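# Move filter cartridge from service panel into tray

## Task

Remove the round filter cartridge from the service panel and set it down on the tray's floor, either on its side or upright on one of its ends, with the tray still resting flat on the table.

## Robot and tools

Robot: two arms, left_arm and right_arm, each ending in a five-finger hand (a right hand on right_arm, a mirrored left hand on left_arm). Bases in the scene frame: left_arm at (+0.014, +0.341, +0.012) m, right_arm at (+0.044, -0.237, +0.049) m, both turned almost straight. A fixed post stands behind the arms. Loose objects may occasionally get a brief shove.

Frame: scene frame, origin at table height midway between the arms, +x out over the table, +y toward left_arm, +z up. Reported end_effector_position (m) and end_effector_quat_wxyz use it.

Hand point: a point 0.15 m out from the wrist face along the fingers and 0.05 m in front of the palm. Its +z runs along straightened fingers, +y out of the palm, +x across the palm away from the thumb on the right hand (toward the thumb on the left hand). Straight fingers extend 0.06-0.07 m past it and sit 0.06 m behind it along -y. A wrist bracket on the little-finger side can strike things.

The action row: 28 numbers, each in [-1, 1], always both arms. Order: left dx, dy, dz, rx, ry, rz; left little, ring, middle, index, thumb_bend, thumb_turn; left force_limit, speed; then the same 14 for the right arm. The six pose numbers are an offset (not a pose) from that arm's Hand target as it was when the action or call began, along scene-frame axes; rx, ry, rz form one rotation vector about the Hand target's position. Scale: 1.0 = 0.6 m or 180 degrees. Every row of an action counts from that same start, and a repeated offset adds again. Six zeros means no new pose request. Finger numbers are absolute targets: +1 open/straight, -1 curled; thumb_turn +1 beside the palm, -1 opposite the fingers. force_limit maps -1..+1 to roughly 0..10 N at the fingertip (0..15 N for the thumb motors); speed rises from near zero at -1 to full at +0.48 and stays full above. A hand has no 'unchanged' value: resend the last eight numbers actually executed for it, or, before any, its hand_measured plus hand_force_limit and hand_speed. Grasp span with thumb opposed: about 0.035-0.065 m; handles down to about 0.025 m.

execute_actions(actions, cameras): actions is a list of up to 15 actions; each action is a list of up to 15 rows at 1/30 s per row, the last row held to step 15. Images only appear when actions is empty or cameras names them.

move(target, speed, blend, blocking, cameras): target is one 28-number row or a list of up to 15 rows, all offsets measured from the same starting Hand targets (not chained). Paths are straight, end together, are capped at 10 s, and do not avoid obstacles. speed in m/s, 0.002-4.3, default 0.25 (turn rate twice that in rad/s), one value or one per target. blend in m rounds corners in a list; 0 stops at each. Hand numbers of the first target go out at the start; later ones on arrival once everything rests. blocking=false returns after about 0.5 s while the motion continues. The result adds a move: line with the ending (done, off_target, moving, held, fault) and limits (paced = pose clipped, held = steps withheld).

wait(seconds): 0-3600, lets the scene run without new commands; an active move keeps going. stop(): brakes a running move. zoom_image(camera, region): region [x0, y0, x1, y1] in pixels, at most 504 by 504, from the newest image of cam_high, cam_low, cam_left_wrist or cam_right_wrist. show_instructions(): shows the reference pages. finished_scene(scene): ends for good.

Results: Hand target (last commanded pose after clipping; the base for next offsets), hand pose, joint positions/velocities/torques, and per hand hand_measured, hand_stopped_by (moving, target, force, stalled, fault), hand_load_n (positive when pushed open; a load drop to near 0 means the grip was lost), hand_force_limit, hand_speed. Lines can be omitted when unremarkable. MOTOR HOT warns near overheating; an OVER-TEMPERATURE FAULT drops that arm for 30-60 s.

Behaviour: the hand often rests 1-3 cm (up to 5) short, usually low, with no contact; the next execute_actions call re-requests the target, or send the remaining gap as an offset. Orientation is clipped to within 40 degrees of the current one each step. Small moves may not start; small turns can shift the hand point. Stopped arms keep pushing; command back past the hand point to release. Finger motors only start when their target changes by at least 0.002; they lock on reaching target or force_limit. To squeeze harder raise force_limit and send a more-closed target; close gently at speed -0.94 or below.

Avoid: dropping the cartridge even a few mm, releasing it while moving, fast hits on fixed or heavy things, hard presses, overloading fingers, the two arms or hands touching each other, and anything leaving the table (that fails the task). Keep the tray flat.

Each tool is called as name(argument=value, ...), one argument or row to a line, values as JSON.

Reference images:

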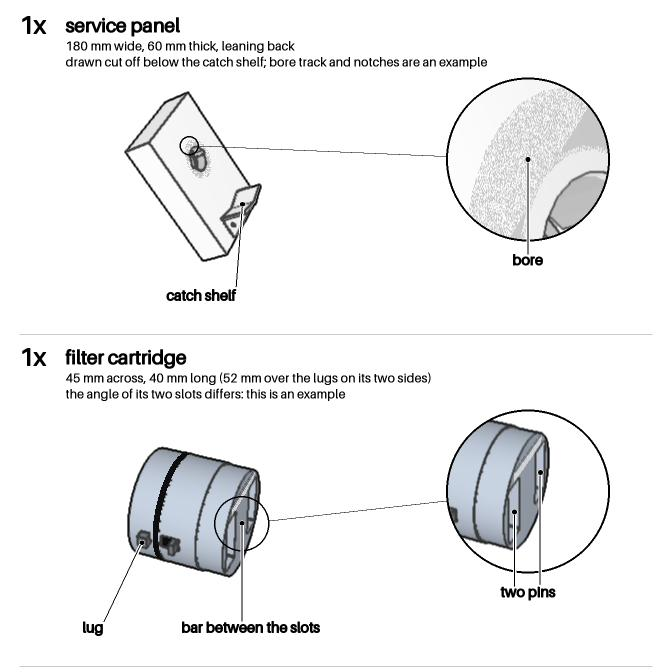

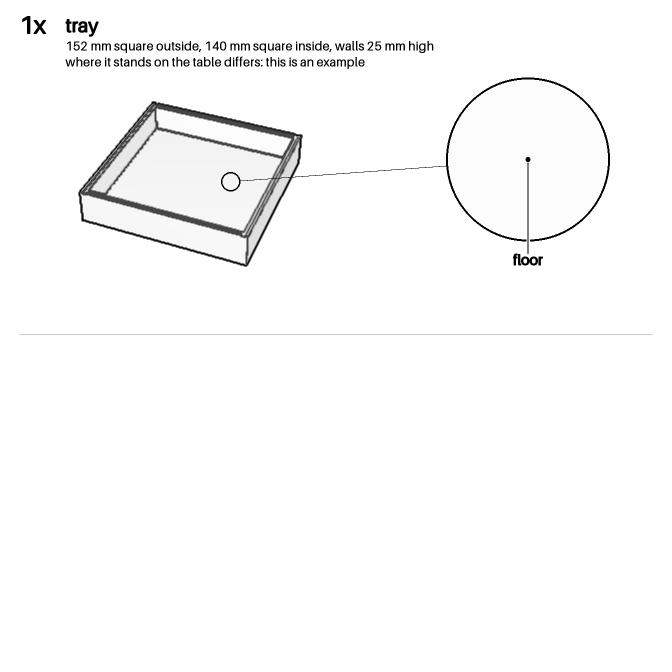

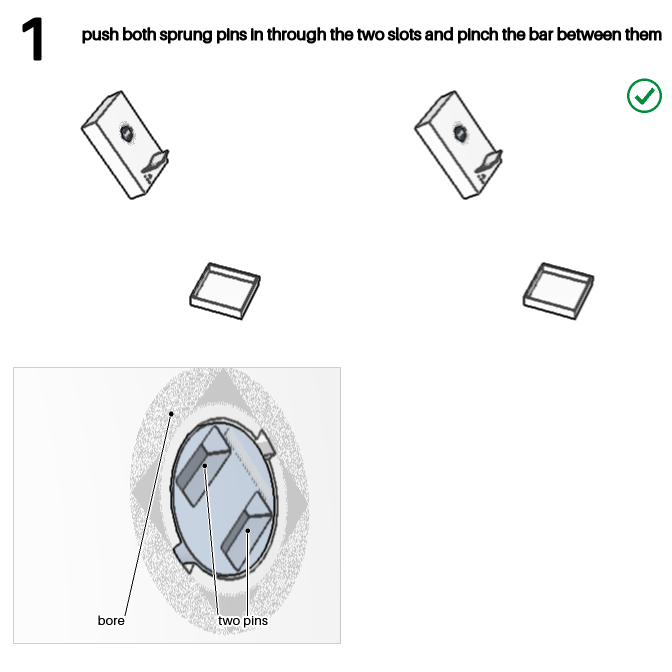

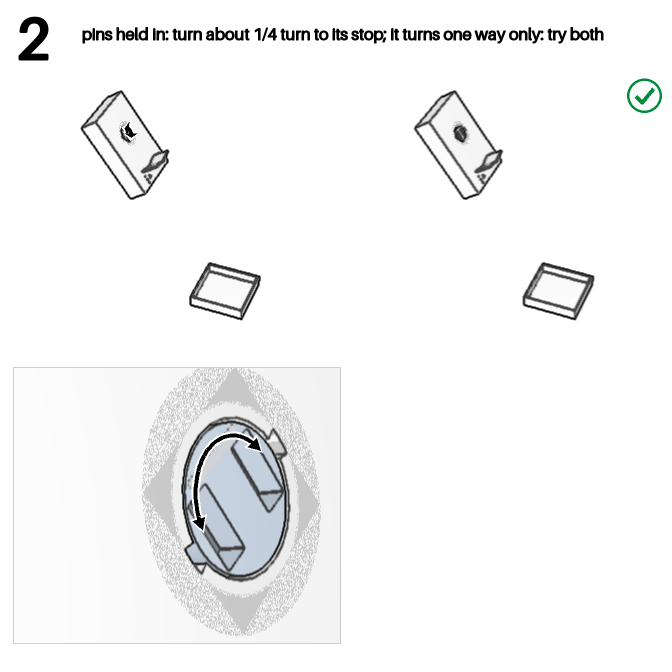

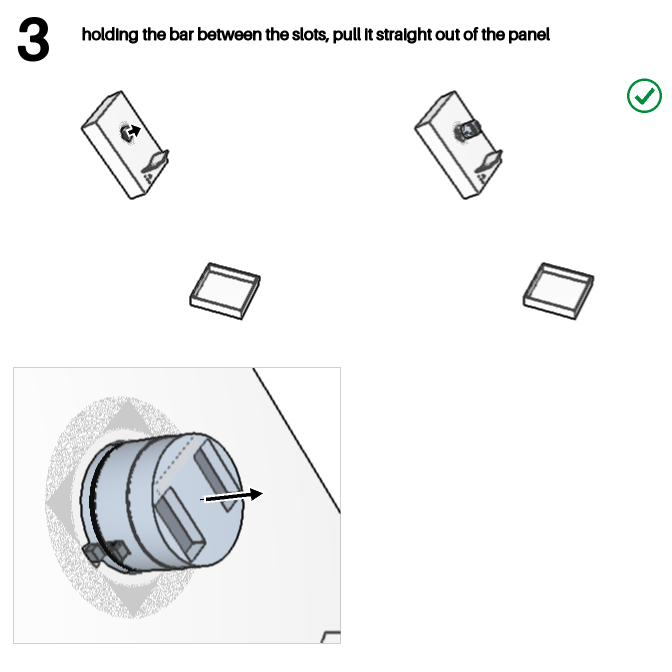

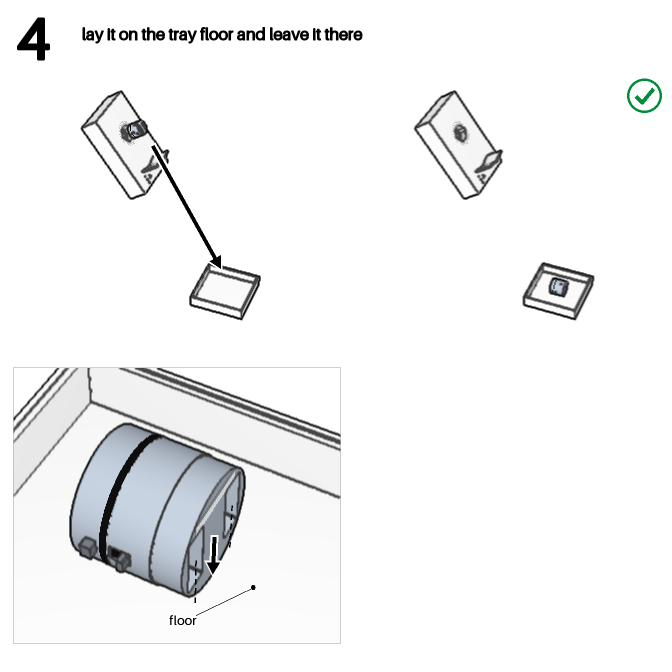

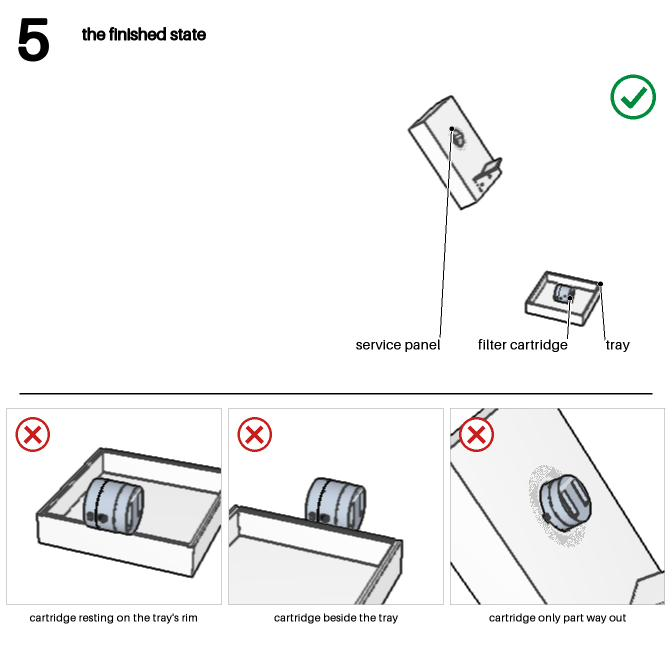

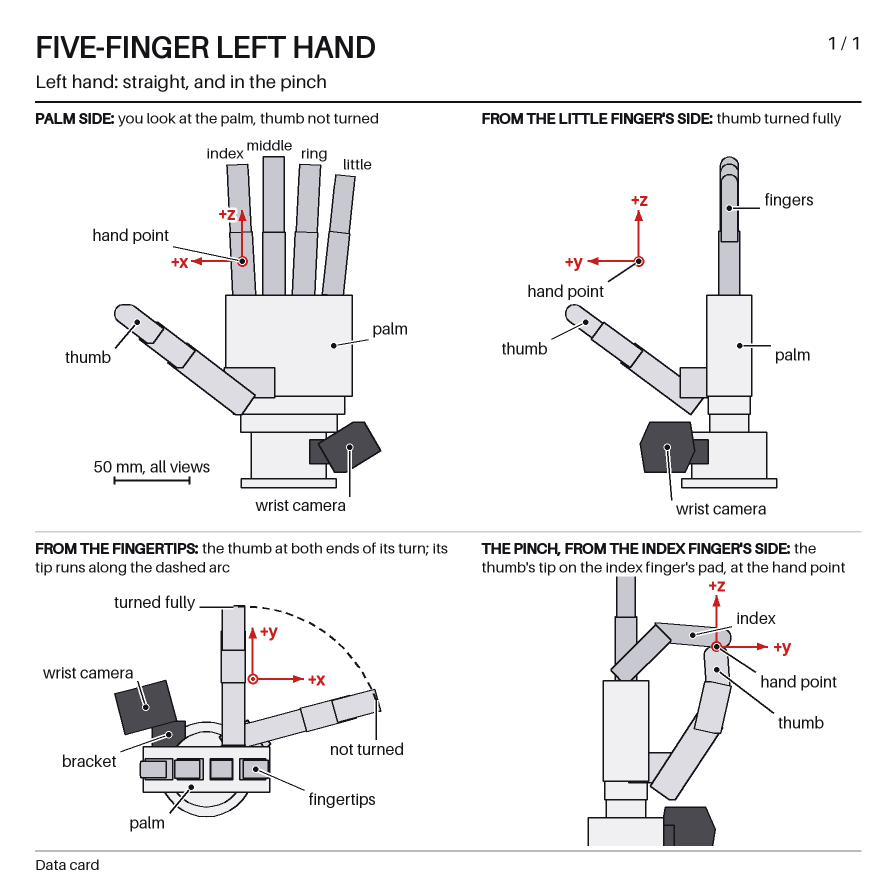

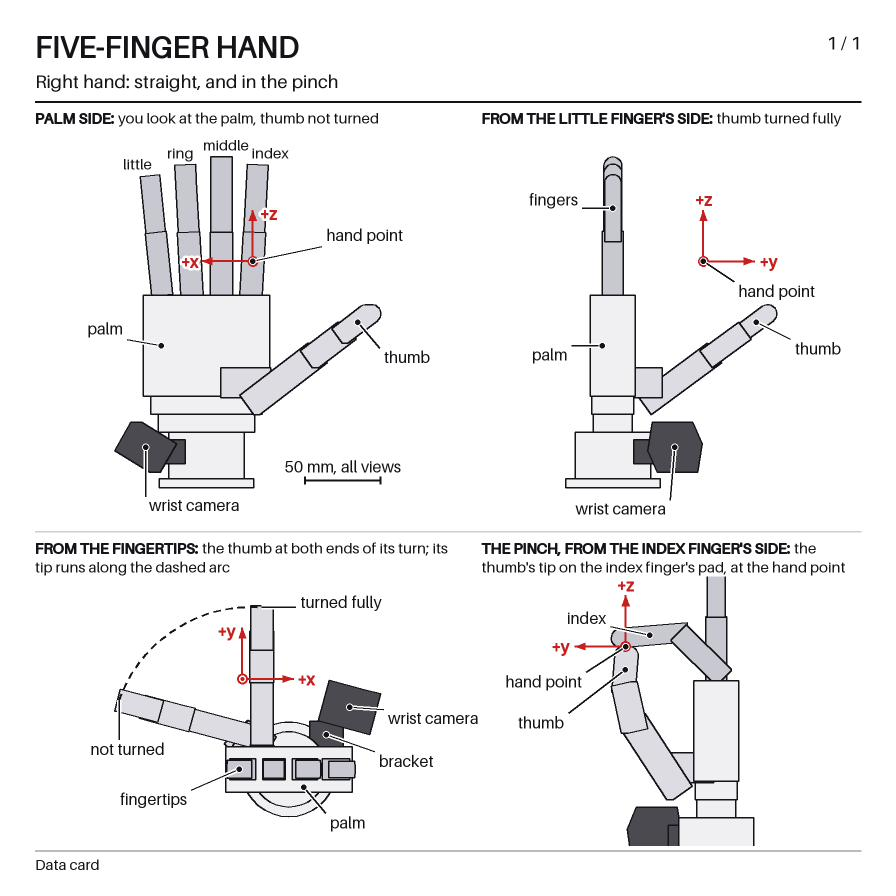

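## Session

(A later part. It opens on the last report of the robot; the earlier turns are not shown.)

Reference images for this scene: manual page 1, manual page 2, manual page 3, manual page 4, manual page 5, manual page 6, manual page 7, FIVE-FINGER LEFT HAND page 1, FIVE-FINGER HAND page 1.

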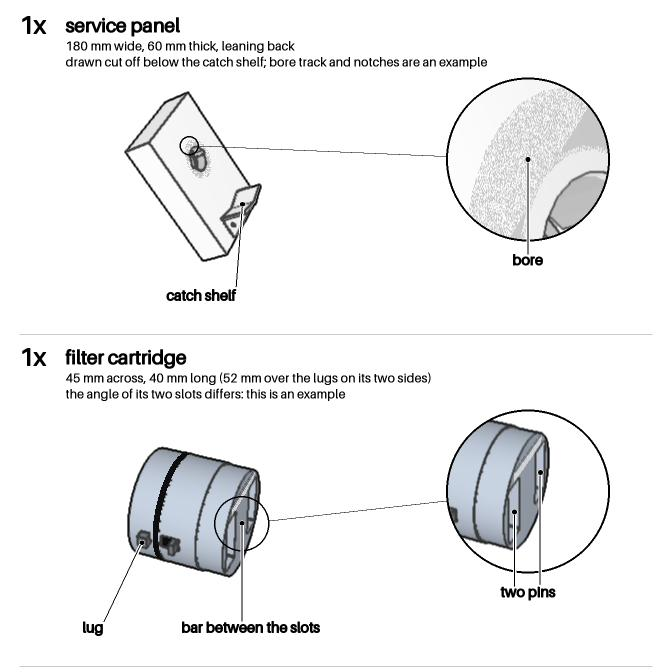

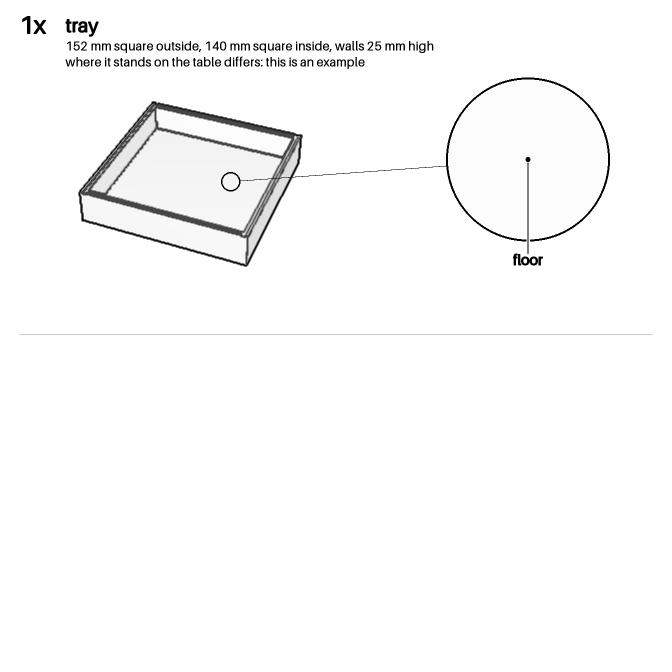

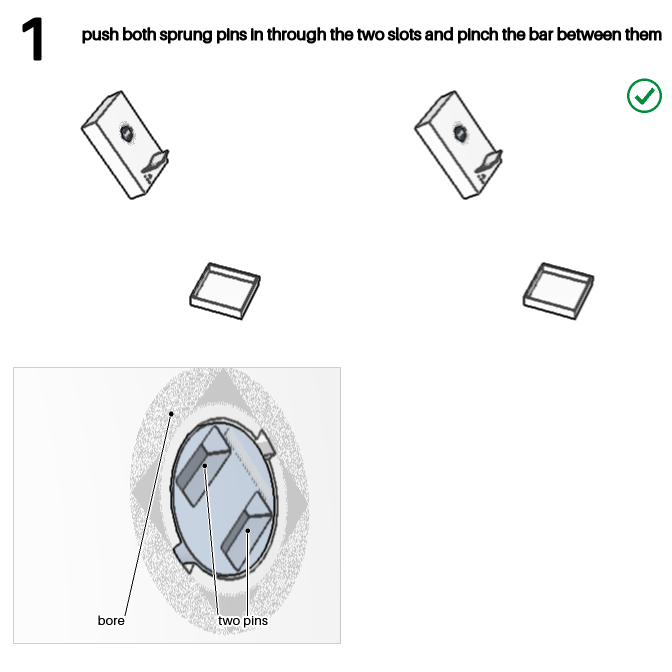

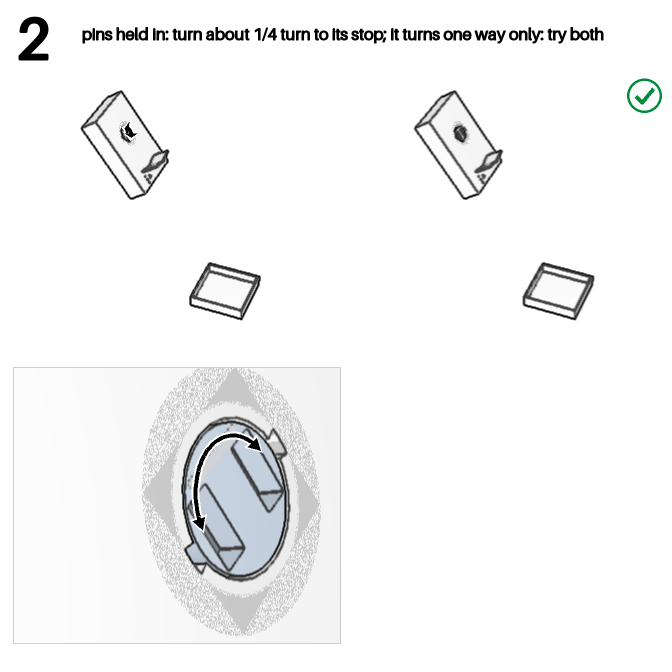

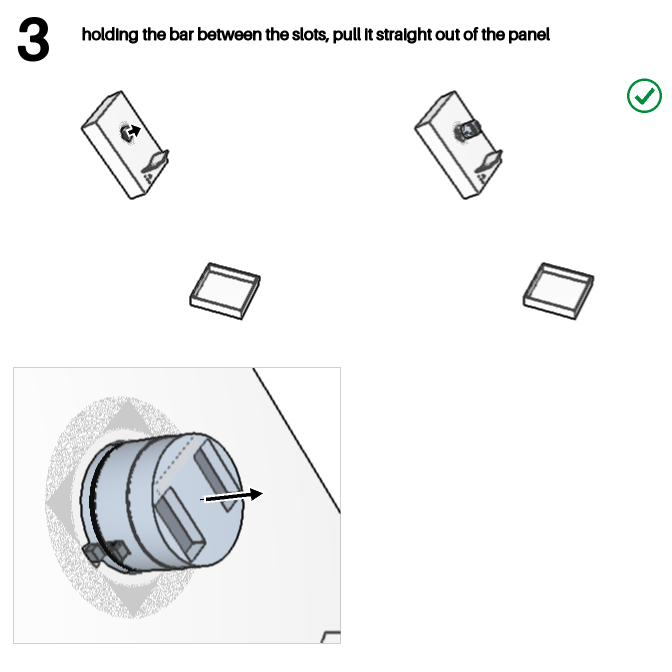

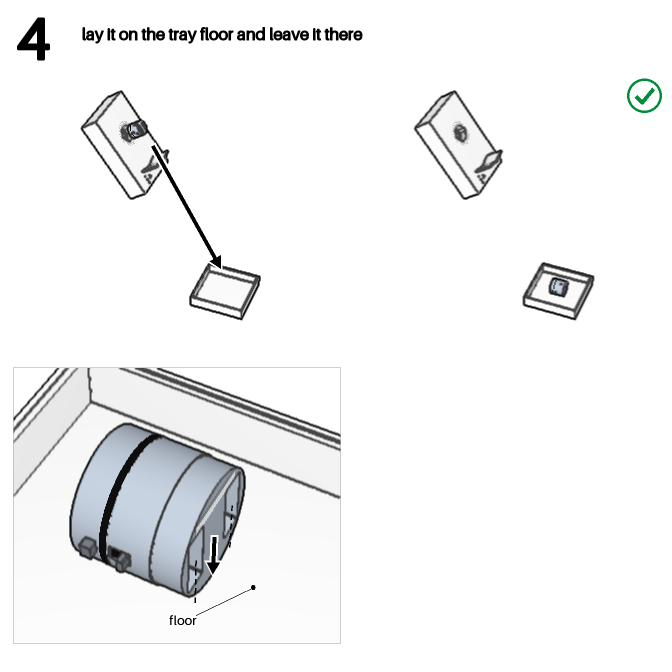

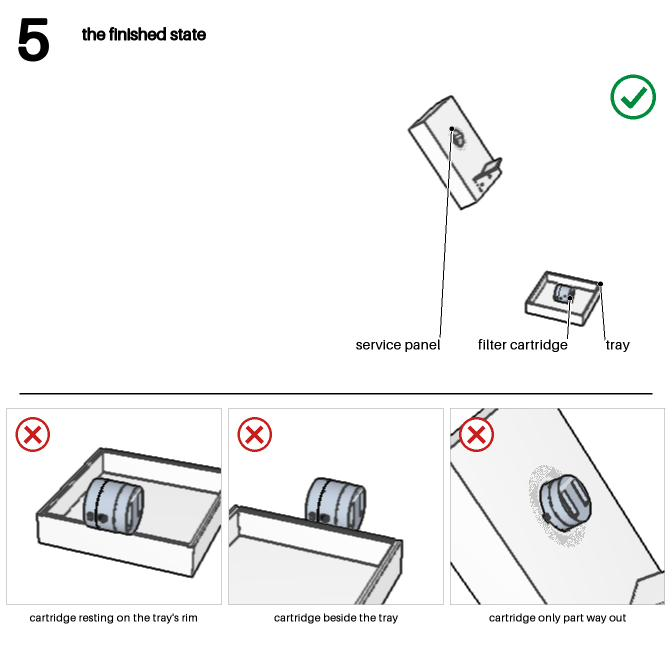

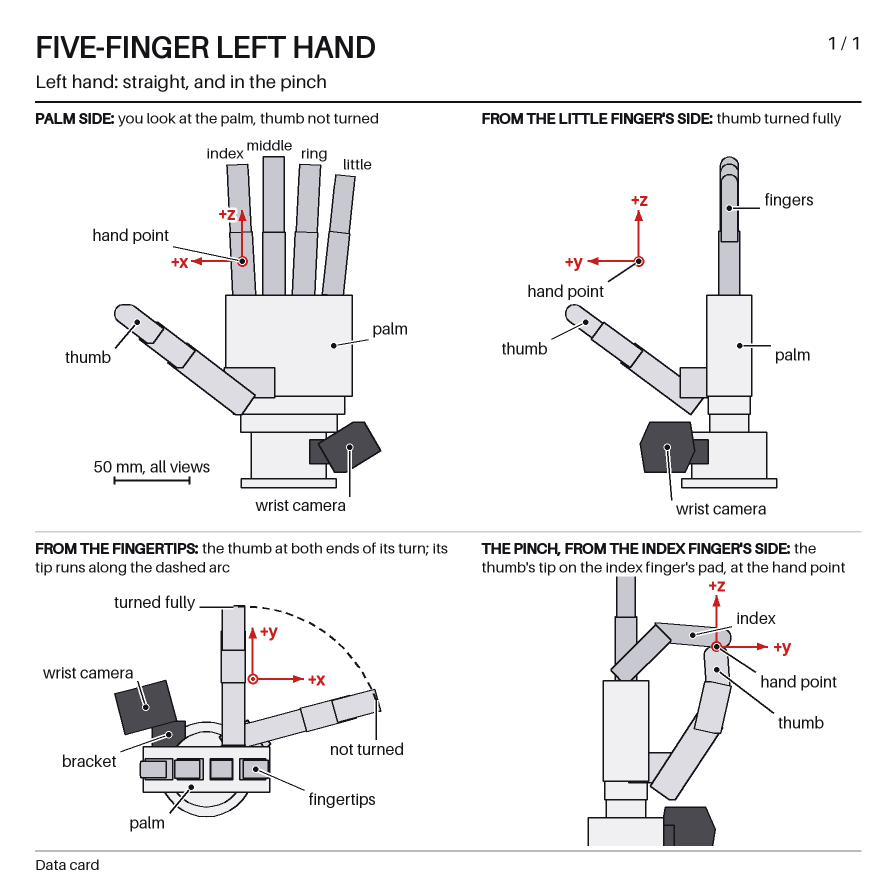

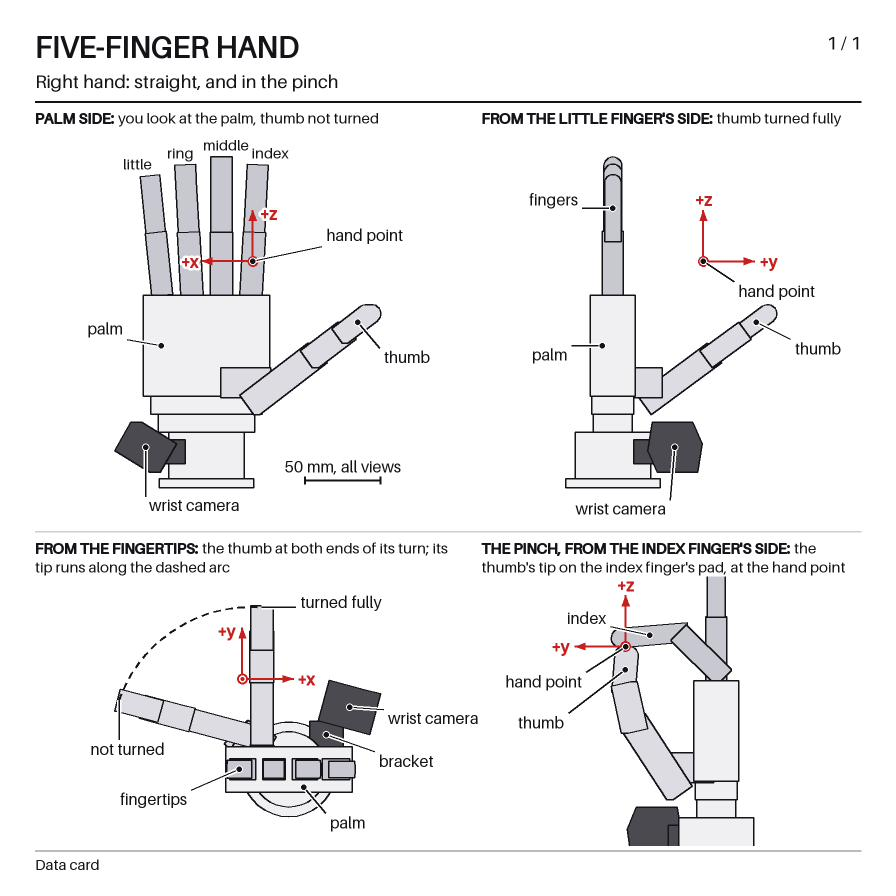

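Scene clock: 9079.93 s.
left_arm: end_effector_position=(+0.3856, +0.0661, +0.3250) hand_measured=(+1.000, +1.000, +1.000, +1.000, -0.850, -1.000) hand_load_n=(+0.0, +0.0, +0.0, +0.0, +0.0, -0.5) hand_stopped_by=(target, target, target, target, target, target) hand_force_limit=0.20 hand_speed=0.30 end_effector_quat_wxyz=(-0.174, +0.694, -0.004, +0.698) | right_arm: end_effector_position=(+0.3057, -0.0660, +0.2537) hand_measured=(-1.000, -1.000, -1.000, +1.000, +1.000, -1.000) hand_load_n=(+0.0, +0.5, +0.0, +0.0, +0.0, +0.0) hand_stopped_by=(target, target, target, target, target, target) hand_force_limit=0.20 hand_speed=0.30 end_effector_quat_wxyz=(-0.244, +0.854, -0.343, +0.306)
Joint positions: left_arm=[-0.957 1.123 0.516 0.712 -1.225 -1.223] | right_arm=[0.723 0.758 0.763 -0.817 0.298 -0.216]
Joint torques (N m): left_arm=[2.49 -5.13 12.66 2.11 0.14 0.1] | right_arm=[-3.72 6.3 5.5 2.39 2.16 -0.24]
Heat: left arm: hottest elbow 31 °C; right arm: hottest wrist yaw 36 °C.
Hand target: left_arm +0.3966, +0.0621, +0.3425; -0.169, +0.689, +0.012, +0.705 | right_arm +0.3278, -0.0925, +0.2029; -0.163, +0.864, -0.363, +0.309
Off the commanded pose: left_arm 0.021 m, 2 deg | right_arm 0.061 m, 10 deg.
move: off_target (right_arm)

move(
  target=[
    [0,0,0,0,0,0,1,1,1,1,-0.85,-1,0.2,0.3,0.0241,-0.0337,-0.0586,-0.0226,0.0121,-0.0218,-1,-1,-1,1,1,-1,0.2,0.3],
  ],
  speed=0.1,
  cameras=["cam_left_wrist"],
)

zoom_image(
  camera="cam_left_wrist",
  region=[92, 242, 162, 312],
)

Scene clock: 9084.17 s.
left_arm: end_effector_position=(+0.3856, +0.0661, +0.3250) hand_measured=(+1.000, +1.000, +1.000, +1.000, -0.850, -1.000) hand_load_n=(+0.0, +0.0, +0.0, +0.0, +0.0, +0.0) hand_stopped_by=(target, target, target, target, target, target) hand_force_limit=0.20 hand_speed=0.30 end_effector_quat_wxyz=(-0.174, +0.694, -0.004, +0.698) | right_arm: end_effector_position=(+0.3072, -0.0677, +0.2524) hand_measured=(-1.000, -1.000, -1.000, +1.000, +1.000, -1.000) hand_load_n=(+0.0, +0.0, +0.0, -1.0, +0.0, +0.0) hand_stopped_by=(target, target, target, target, target, target) hand_force_limit=0.20 hand_speed=0.30 end_effector_quat_wxyz=(-0.240, +0.854, -0.346, +0.307)
Joint positions: left_arm=[-0.957 1.123 0.516 0.712 -1.225 -1.223] | right_arm=[0.718 0.763 0.763 -0.817 0.301 -0.216]
Joint torques (N m): left_arm=[2.49 -5.01 12.6 2.09 0.14 0.11] | right_arm=[-6.12 9.64 2.95 2.54 3.69 -0.17]
Heat: left arm: hottest elbow 31 °C; right arm: hottest wrist yaw 36 °C.
Hand target: left_arm +0.3966, +0.0621, +0.3425; -0.169, +0.689, +0.012, +0.705 | right_arm +0.3423, -0.1128, +0.1677; -0.114, +0.862, -0.384, +0.310
Off the commanded pose: left_arm 0.021 m, 2 deg | right_arm 0.102 m, 15 deg.
move: off_target (right_arm)
cam_left_wrist: T_world_to_cam=[[-0.1765, 0.86007, 0.47867, -0.14071], [-0.48326, -0.49937, 0.71909, -0.02425], [0.8575, -0.1044, 0.50378, -0.3773]] pos_world=[0.28698, 0.06952, 0.27486]

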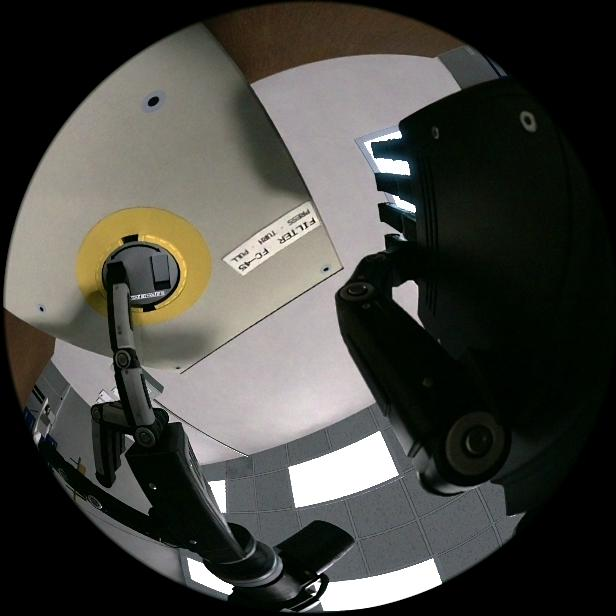

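Scaled by 7.200 from the camera's image (finer frame: 880x880).

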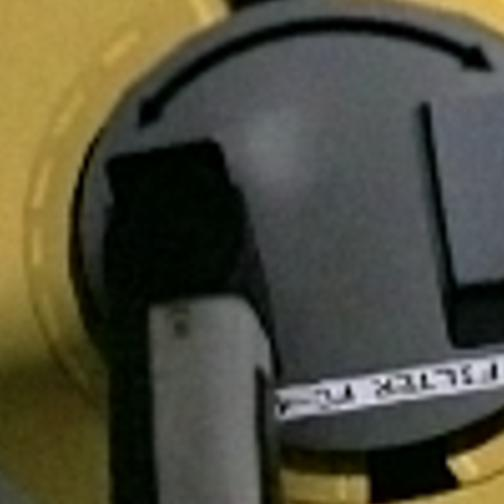

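move(
  target=[
    [0,0,0,0,0,0,1,1,1,1,-0.85,-1,0.2,0.3,0.018,-0.0184,0.008,0.0377,0.06,0.0537,-1,-1,-1,1,1,-1,0.2,0.3],
    [0,0,0,0,0,0,1,1,1,1,-0.85,-1,0.2,0.3,-0.0123,0.0173,-0.0105,-0.033,-0.0525,-0.047,-1,-1,-1,1,1,-1,0.2,0.3],
    [0,0,0,0,0,0,1,1,1,1,-0.85,-1,0.2,0.3,0.018,-0.0184,0.008,0.0377,0.06,0.0537,-1,-1,-1,1,1,-1,0.2,0.3],
    [0,0,0,0,0,0,1,1,1,1,-0.85,-1,0.2,0.3,-0.0123,0.0173,-0.0105,-0.033,-0.0525,-0.047,-1,-1,-1,1,1,-1,0.2,0.3],
    [0,0,0,0,0,0,1,1,1,1,-0.85,-1,0.2,0.3,0,0,0,0,0,0,-1,-1,-1,1,1,-1,0.2,0.3],
  ],
  speed=0.3,
  cameras=["cam_left_wrist"],
)

zoom_image(
  camera="cam_left_wrist",
  region=[92, 242, 162, 312],
)

Scene clock: 9097.07 s.
left_arm: end_effector_position=(+0.3856, +0.0661, +0.3250) hand_measured=(+1.000, +1.000, +1.000, +1.000, -0.850, -1.000) hand_load_n=(+0.0, +0.0, +0.0, +0.0, +0.0, +0.0) hand_stopped_by=(target, target, target, target, target, target) hand_force_limit=0.20 hand_speed=0.30 end_effector_quat_wxyz=(-0.174, +0.694, -0.004, +0.698) | right_arm: end_effector_position=(+0.3082, -0.0690, +0.2509) hand_measured=(-1.000, -1.000, -1.000, +1.000, +1.000, -1.000) hand_load_n=(+0.0, +0.0, +0.0, +0.0, +0.0, +0.5) hand_stopped_by=(target, target, target, target, target, target) hand_force_limit=0.20 hand_speed=0.30 end_effector_quat_wxyz=(-0.234, +0.855, -0.343, +0.310)
Joint positions: left_arm=[-0.957 1.123 0.516 0.712 -1.225 -1.223] | right_arm=[0.72 0.769 0.763 -0.817 0.311 -0.223]
Joint torques (N m): left_arm=[2.61 -5.07 12.63 2.06 0.14 0.09] | right_arm=[-6.59 9.17 2.88 2.74 3.37 -0.09]
Heat: left arm: hottest elbow 31 °C; right arm: hottest wrist yaw 41 °C.
Hand target: left_arm +0.3966, +0.0621, +0.3425; -0.169, +0.689, +0.012, +0.705 | right_arm +0.3423, -0.1128, +0.1678; -0.114, +0.862, -0.384, +0.310
Off the commanded pose: left_arm 0.021 m, 2 deg | right_arm 0.100 m, 15 deg.
move: off_target (right_arm)
cam_left_wrist: T_world_to_cam=[[-0.1765, 0.86007, 0.47867, -0.14071], [-0.48326, -0.49937, 0.71909, -0.02425], [0.8575, -0.1044, 0.50378, -0.3773]] pos_world=[0.28698, 0.06952, 0.27486]

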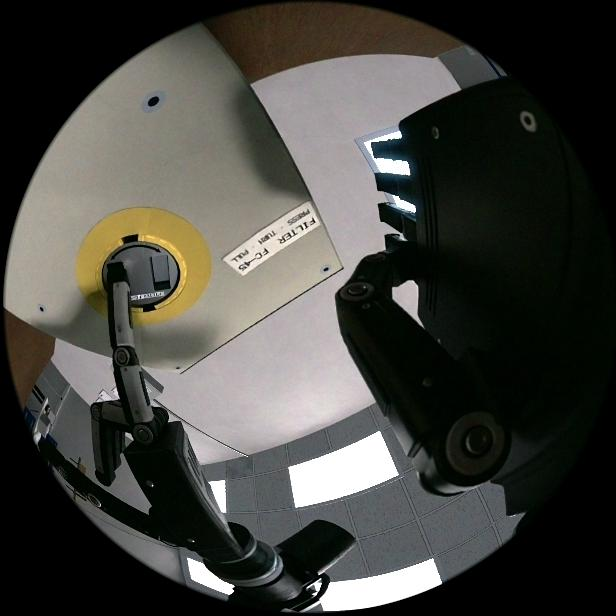

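Scaled by 7.200 from the camera's image (finer frame: 880x880).

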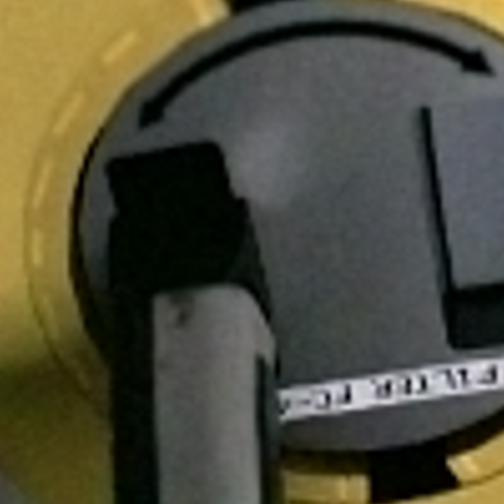

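move(
  target=[
    [0,0,0,0,0,0,1,1,1,1,-0.85,-1,0.2,0.3,0.0301,-0.0353,-0.0213,0.0264,0.0661,0.0428,-1,-1,-1,1,1,-1,0.2,0.3],
    [0,0,0,0,0,0,1,1,1,1,-0.85,-1,0.2,0.3,-0.0032,0.0029,-0.0413,-0.0467,-0.0514,-0.0613,-1,-1,-1,1,1,-1,0.2,0.3],
    [0,0,0,0,0,0,1,1,1,1,-0.85,-1,0.2,0.3,0.0301,-0.0353,-0.0213,0.0264,0.0661,0.0428,-1,-1,-1,1,1,-1,0.2,0.3],
    [0,0,0,0,0,0,1,1,1,1,-0.85,-1,0.2,0.3,-0.0032,0.0029,-0.0413,-0.0467,-0.0514,-0.0613,-1,-1,-1,1,1,-1,0.2,0.3],
    [0,0,0,0,0,0,1,1,1,1,-0.85,-1,0.2,0.3,0.0121,-0.0169,-0.0293,-0.0113,0.0061,-0.0109,-1,-1,-1,1,1,-1,0.2,0.3],
  ],
  speed=0.35,
  cameras=["cam_left_wrist"],
)

zoom_image(
  camera="cam_left_wrist",
  region=[92, 242, 162, 312],
)

Scene clock: 9110.50 s.
left_arm: end_effector_position=(+0.3856, +0.0661, +0.3250) hand_measured=(+1.000, +1.000, +1.000, +1.000, -0.850, -1.000) hand_load_n=(+0.0, +0.0, +0.0, +0.0, +0.0, +0.0) hand_stopped_by=(target, target, target, target, target, target) hand_force_limit=0.20 hand_speed=0.30 end_effector_quat_wxyz=(-0.174, +0.694, -0.004, +0.698) | right_arm: end_effector_position=(+0.3072, -0.0720, +0.2463) hand_measured=(-1.000, -1.000, -1.000, +1.000, +1.000, -1.000) hand_load_n=(+0.0, +0.0, +0.0, +0.5, +0.0, +0.0) hand_stopped_by=(target, target, target, target, target, target) hand_force_limit=0.20 hand_speed=0.30 end_effector_quat_wxyz=(-0.225, +0.857, -0.346, +0.309)
Joint positions: left_arm=[-0.957 1.123 0.516 0.712 -1.225 -1.223] | right_arm=[0.72 0.775 0.758 -0.825 0.32 -0.219]
Joint torques (N m): left_arm=[2.55 -4.89 12.63 2.09 0.13 0.09] | right_arm=[-7.53 10.75 1.91 3.14 3.89 -0.08]
Heat: left arm: hottest elbow 31 °C; right arm: hottest wrist yaw 46 °C.
Hand target: left_arm +0.3966, +0.0621, +0.3425; -0.169, +0.689, +0.012, +0.705 | right_arm +0.3496, -0.1229, +0.1502; -0.090, +0.860, -0.394, +0.311
Off the commanded pose: left_arm 0.021 m, 2 deg | right_arm 0.117 m, 16 deg.
move: off_target (right_arm)
cam_left_wrist: T_world_to_cam=[[-0.1765, 0.86007, 0.47867, -0.14071], [-0.48326, -0.49937, 0.71909, -0.02425], [0.8575, -0.1044, 0.50378, -0.3773]] pos_world=[0.28698, 0.06952, 0.27486]

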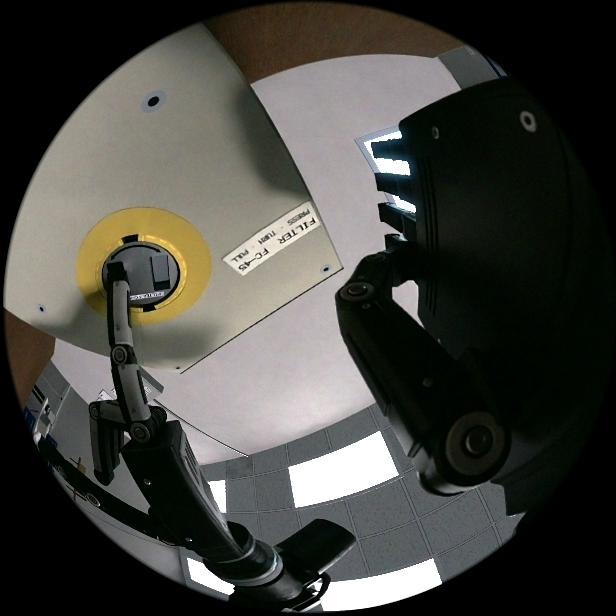

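Scaled by 7.200 from the camera's image (finer frame: 880x880).

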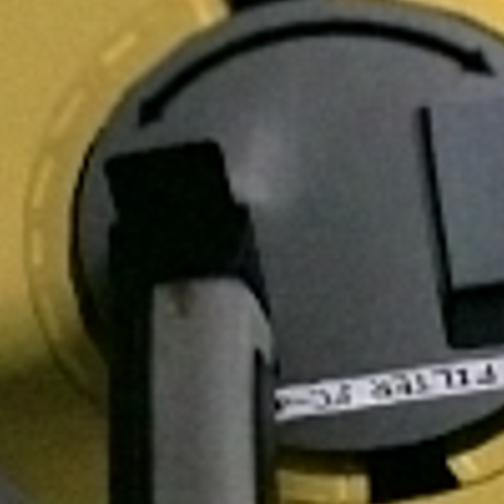

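execute_actions(
  actions=[],
  cameras=["cam_left_wrist"],
)

zoom_image(
  camera="cam_left_wrist",
  region=[92, 242, 162, 312],
)

Scene clock: 9136.63 s.
left_arm: end_effector_position=(+0.3856, +0.0661, +0.3250) hand_measured=(+1.000, +1.000, +1.000, +1.000, -0.850, -1.000) hand_load_n=(+0.0, +0.0, +0.0, +0.0, +0.0, +0.0) hand_stopped_by=(target, target, target, target, target, target) hand_force_limit=0.20 hand_speed=0.30 end_effector_quat_wxyz=(-0.174, +0.694, -0.004, +0.698) | right_arm: end_effector_position=(+0.3072, -0.0720, +0.2463) hand_measured=(-1.000, -1.000, -1.000, +1.000, +1.000, -1.000) hand_load_n=(+0.0, +0.0, +0.0, +0.0, +0.5, +0.0) hand_stopped_by=(target, target, target, target, target, target) hand_force_limit=0.20 hand_speed=0.30 end_effector_quat_wxyz=(-0.225, +0.857, -0.346, +0.309)
Joint positions: left_arm=[-0.957 1.123 0.516 0.712 -1.225 -1.223] | right_arm=[0.72 0.775 0.758 -0.825 0.32 -0.219]
Joint velocities: within noise
Joint torques (N m): left_arm=[2.55 -4.95 12.63 2.09 0.13 0.1] | right_arm=[-7.65 10.87 1.81 3.15 3.9 -0.07]
Heat: left arm: hottest elbow 31 °C; right arm: hottest wrist yaw 52 °C.
Hand target: left_arm +0.3966, +0.0621, +0.3425; -0.169, +0.689, +0.012, +0.705 | right_arm +0.3496, -0.1229, +0.1502; -0.090, +0.860, -0.394, +0.311
Off the commanded pose: left_arm 0.021 m, 2 deg | right_arm 0.117 m, 16 deg.
camera_calibration:
cam_left_wrist: T_world_to_cam=[[-0.1765, 0.86007, 0.47867, -0.14071], [-0.48326, -0.49937, 0.71909, -0.02425], [0.8575, -0.1044, 0.50378, -0.3773]] pos_world=[0.28698, 0.06952, 0.27486]
Images, in order (width x height): cam_left_wrist 616x616.

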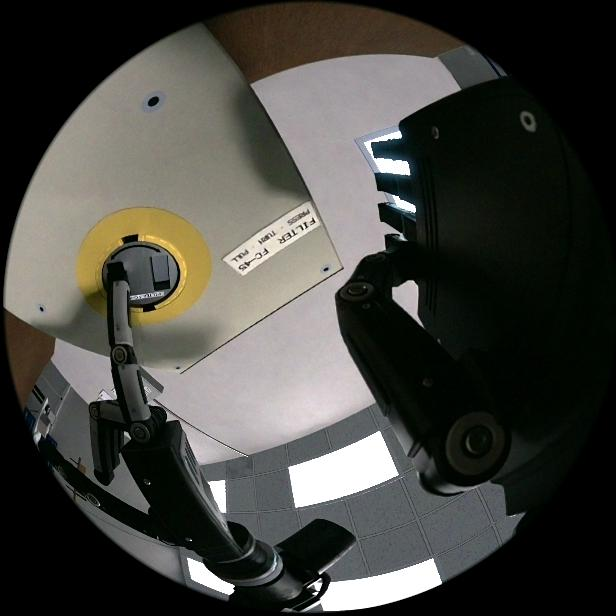

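Scaled by 7.200 from the camera's image (finer frame: 880x880).

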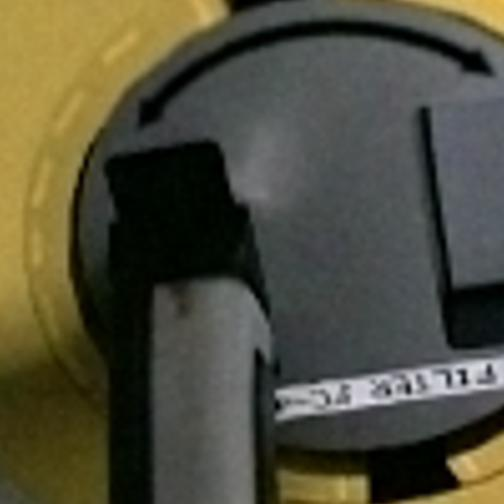

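move(
  target=[
    [0,0,0,0,0,0,1,1,1,1,-0.85,-1,0.2,0.3,0.018,-0.0184,0.008,0.0377,0.06,0.0537,-1,-1,-1,1,1,-1,0.2,0.3],
    [0,0,0,0,0,0,1,1,1,1,-0.85,-1,0.2,0.3,-0.0123,0.0173,-0.0105,-0.033,-0.0525,-0.047,-1,-1,-1,1,1,-1,0.2,0.3],
    [0,0,0,0,0,0,1,1,1,1,-0.85,-1,0.2,0.3,0.018,-0.0184,0.008,0.0377,0.06,0.0537,-1,-1,-1,1,1,-1,0.2,0.3],
    [0,0,0,0,0,0,1,1,1,1,-0.85,-1,0.2,0.3,-0.0123,0.0173,-0.0105,-0.033,-0.0525,-0.047,-1,-1,-1,1,1,-1,0.2,0.3],
    [0,0,0,0,0,0,1,1,1,1,-0.85,-1,0.2,0.3,0.0023,-0.0023,0.001,0.0047,0.0075,0.0067,-1,-1,-1,1,1,-1,0.2,0.3],
  ],
  speed=0.3,
  blend=[0.005,0.005,0.005,0.005,0],
  cameras=["cam_left_wrist"],
)

zoom_image(
  camera="cam_left_wrist",
  region=[92, 242, 162, 312],
)

Scene clock: 9147.53 s.
left_arm: end_effector_position=(+0.3856, +0.0661, +0.3250) hand_measured=(+1.000, +1.000, +1.000, +1.000, -0.850, -1.000) hand_load_n=(+0.0, +0.0, +0.0, +0.0, +0.0, +0.0) hand_stopped_by=(target, target, target, target, target, target) hand_force_limit=0.20 hand_speed=0.30 end_effector_quat_wxyz=(-0.174, +0.694, -0.004, +0.698) | right_arm: end_effector_position=(+0.3098, -0.0731, +0.2489) hand_measured=(-1.000, -1.000, -1.000, +1.000, +1.000, -1.000) hand_load_n=(+0.0, +0.0, +0.0, +0.5, +0.0, +0.0) hand_stopped_by=(target, target, target, target, target, target) hand_force_limit=0.20 hand_speed=0.30 end_effector_quat_wxyz=(-0.232, +0.862, -0.338, +0.299)
Joint positions: left_arm=[-0.957 1.123 0.516 0.712 -1.225 -1.223] | right_arm=[0.687 0.775 0.766 -0.825 0.271 -0.252]
Joint torques (N m): left_arm=[2.55 -4.95 12.6 2.06 0.14 0.1] | right_arm=[-7.3 10.81 1.91 2.95 3.97 -0.08]
Heat: left arm: hottest elbow 31 °C; right arm: hottest wrist yaw 55 °C.
Hand target: left_arm +0.3966, +0.0621, +0.3425; -0.169, +0.689, +0.012, +0.705 | right_arm +0.3510, -0.1242, +0.1509; -0.095, +0.867, -0.388, +0.297
Off the commanded pose: left_arm 0.021 m, 2 deg | right_arm 0.118 m, 17 deg.
move: off_target (right_arm)
cam_left_wrist: T_world_to_cam=[[-0.1765, 0.86007, 0.47867, -0.14071], [-0.48326, -0.49937, 0.71909, -0.02425], [0.8575, -0.1044, 0.50378, -0.3773]] pos_world=[0.28698, 0.06952, 0.27486]

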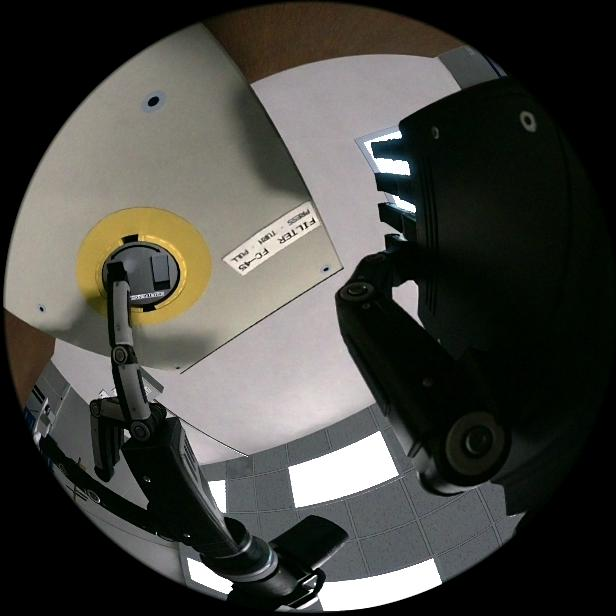

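Scaled by 7.200 from the camera's image (finer frame: 880x880).

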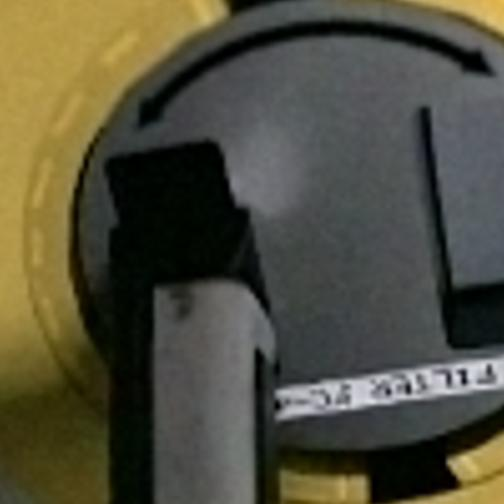

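move(
  target=[0,0,0,0,0,0,1,1,1,1,-0.85,-1,0.2,0.3,-0.0612,0.1033,0.165,0.0641,-0.0432,0.0576,-1,-1,-1,1,1,-1,0.2,0.3],
  speed=0.15,
  cameras=["cam_left_wrist"],
)

zoom_image(
  camera="cam_left_wrist",
  region=[92, 242, 162, 312],
)

Scene clock: 9157.33 s.
left_arm: end_effector_position=(+0.3856, +0.0661, +0.3250) hand_measured=(+1.000, +1.000, +1.000, +1.000, -0.850, -1.000) hand_load_n=(+0.0, +0.0, +0.0, +0.0, +0.0, +0.0) hand_stopped_by=(target, target, target, target, target, target) hand_force_limit=0.20 hand_speed=0.30 end_effector_quat_wxyz=(-0.174, +0.694, -0.004, +0.698) | right_arm: end_effector_position=(+0.3070, -0.0669, +0.2548) hand_measured=(-1.000, -1.000, -1.000, +1.000, +1.000, -1.000) hand_load_n=(+0.0, +0.0, +0.0, +0.0, +0.0, +0.0) hand_stopped_by=(target, target, target, target, target, target) hand_force_limit=0.20 hand_speed=0.30 end_effector_quat_wxyz=(-0.239, +0.863, -0.325, +0.304)
Joint positions: left_arm=[-0.957 1.123 0.516 0.712 -1.225 -1.223] | right_arm=[0.716 0.767 0.772 -0.824 0.281 -0.257]
Joint torques (N m): left_arm=[2.55 -5.07 12.66 2.09 0.14 0.1] | right_arm=[1.32 0.79 8.81 2.88 0.45 0.08]
Heat: left arm: hottest elbow 31 °C; right arm: hottest wrist yaw 56 °C.
Hand target: left_arm +0.3966, +0.0621, +0.3425; -0.169, +0.689, +0.012, +0.705 | right_arm +0.3143, -0.0623, +0.2498; -0.234, +0.863, -0.329, +0.304
Off the commanded pose: left_arm 0.021 m, 2 deg | right_arm 0.010 m, 1 deg.
move: done
cam_left_wrist: T_world_to_cam=[[-0.1765, 0.86007, 0.47867, -0.14071], [-0.48326, -0.49937, 0.71909, -0.02425], [0.8575, -0.1044, 0.50378, -0.3773]] pos_world=[0.28698, 0.06952, 0.27486]

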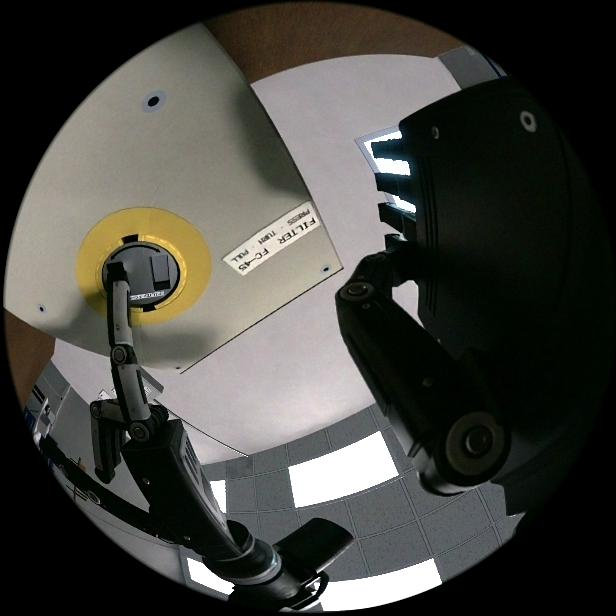

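Scaled by 7.200 from the camera's image (finer frame: 880x880).

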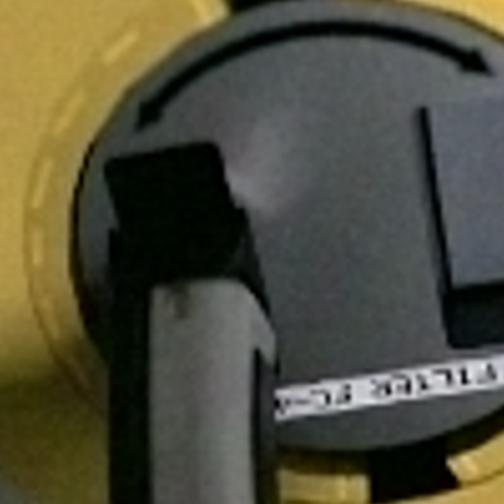

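execute_actions(
  actions=[],
  cameras=["cam_right_wrist"],
)

Scene clock: 9174.57 s.
left_arm: end_effector_position=(+0.3856, +0.0661, +0.3250) hand_measured=(+1.000, +1.000, +1.000, +1.000, -0.850, -1.000) hand_load_n=(+0.0, +0.0, +0.0, +0.0, +0.0, +0.0) hand_stopped_by=(target, target, target, target, target, target) hand_force_limit=0.20 hand_speed=0.30 end_effector_quat_wxyz=(-0.174, +0.694, -0.004, +0.698) | right_arm: end_effector_position=(+0.3070, -0.0669, +0.2548) hand_measured=(-1.000, -1.000, -1.000, +1.000, +1.000, -1.000) hand_load_n=(+0.0, +0.0, +0.0, +0.0, +0.0, +0.0) hand_stopped_by=(target, target, target, target, target, target) hand_force_limit=0.20 hand_speed=0.30 end_effector_quat_wxyz=(-0.239, +0.863, -0.325, +0.304)
Joint positions: left_arm=[-0.957 1.123 0.516 0.712 -1.225 -1.223] | right_arm=[0.716 0.767 0.772 -0.824 0.281 -0.257]
Joint velocities: within noise
Joint torques (N m): left_arm=[2.37 -4.89 12.66 2.09 0.14 0.1] | right_arm=[1.2 0.56 8.83 2.88 0.43 0.07]
Heat: left arm: hottest elbow 31 °C; right arm: hottest wrist yaw 45 °C.
Hand target: left_arm +0.3966, +0.0621, +0.3425; -0.169, +0.689, +0.012, +0.705 | right_arm +0.3143, -0.0622, +0.2498; -0.234, +0.863, -0.329, +0.304
Off the commanded pose: left_arm 0.021 m, 2 deg | right_arm 0.010 m, 1 deg.
camera_calibration:
cam_right_wrist: T_world_to_cam=[[-0.25814, -0.86499, -0.4303, 0.12396], [-0.94278, 0.32282, -0.08335, 0.33154], [0.21101, 0.38416, -0.89883, 0.30199]] pos_world=[0.28084, -0.11582, 0.35241]
Images, in order (width x height): cam_right_wrist 616x616.

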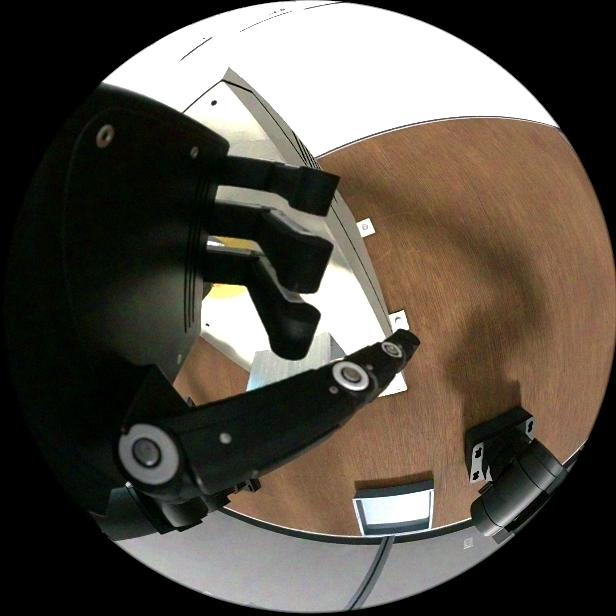

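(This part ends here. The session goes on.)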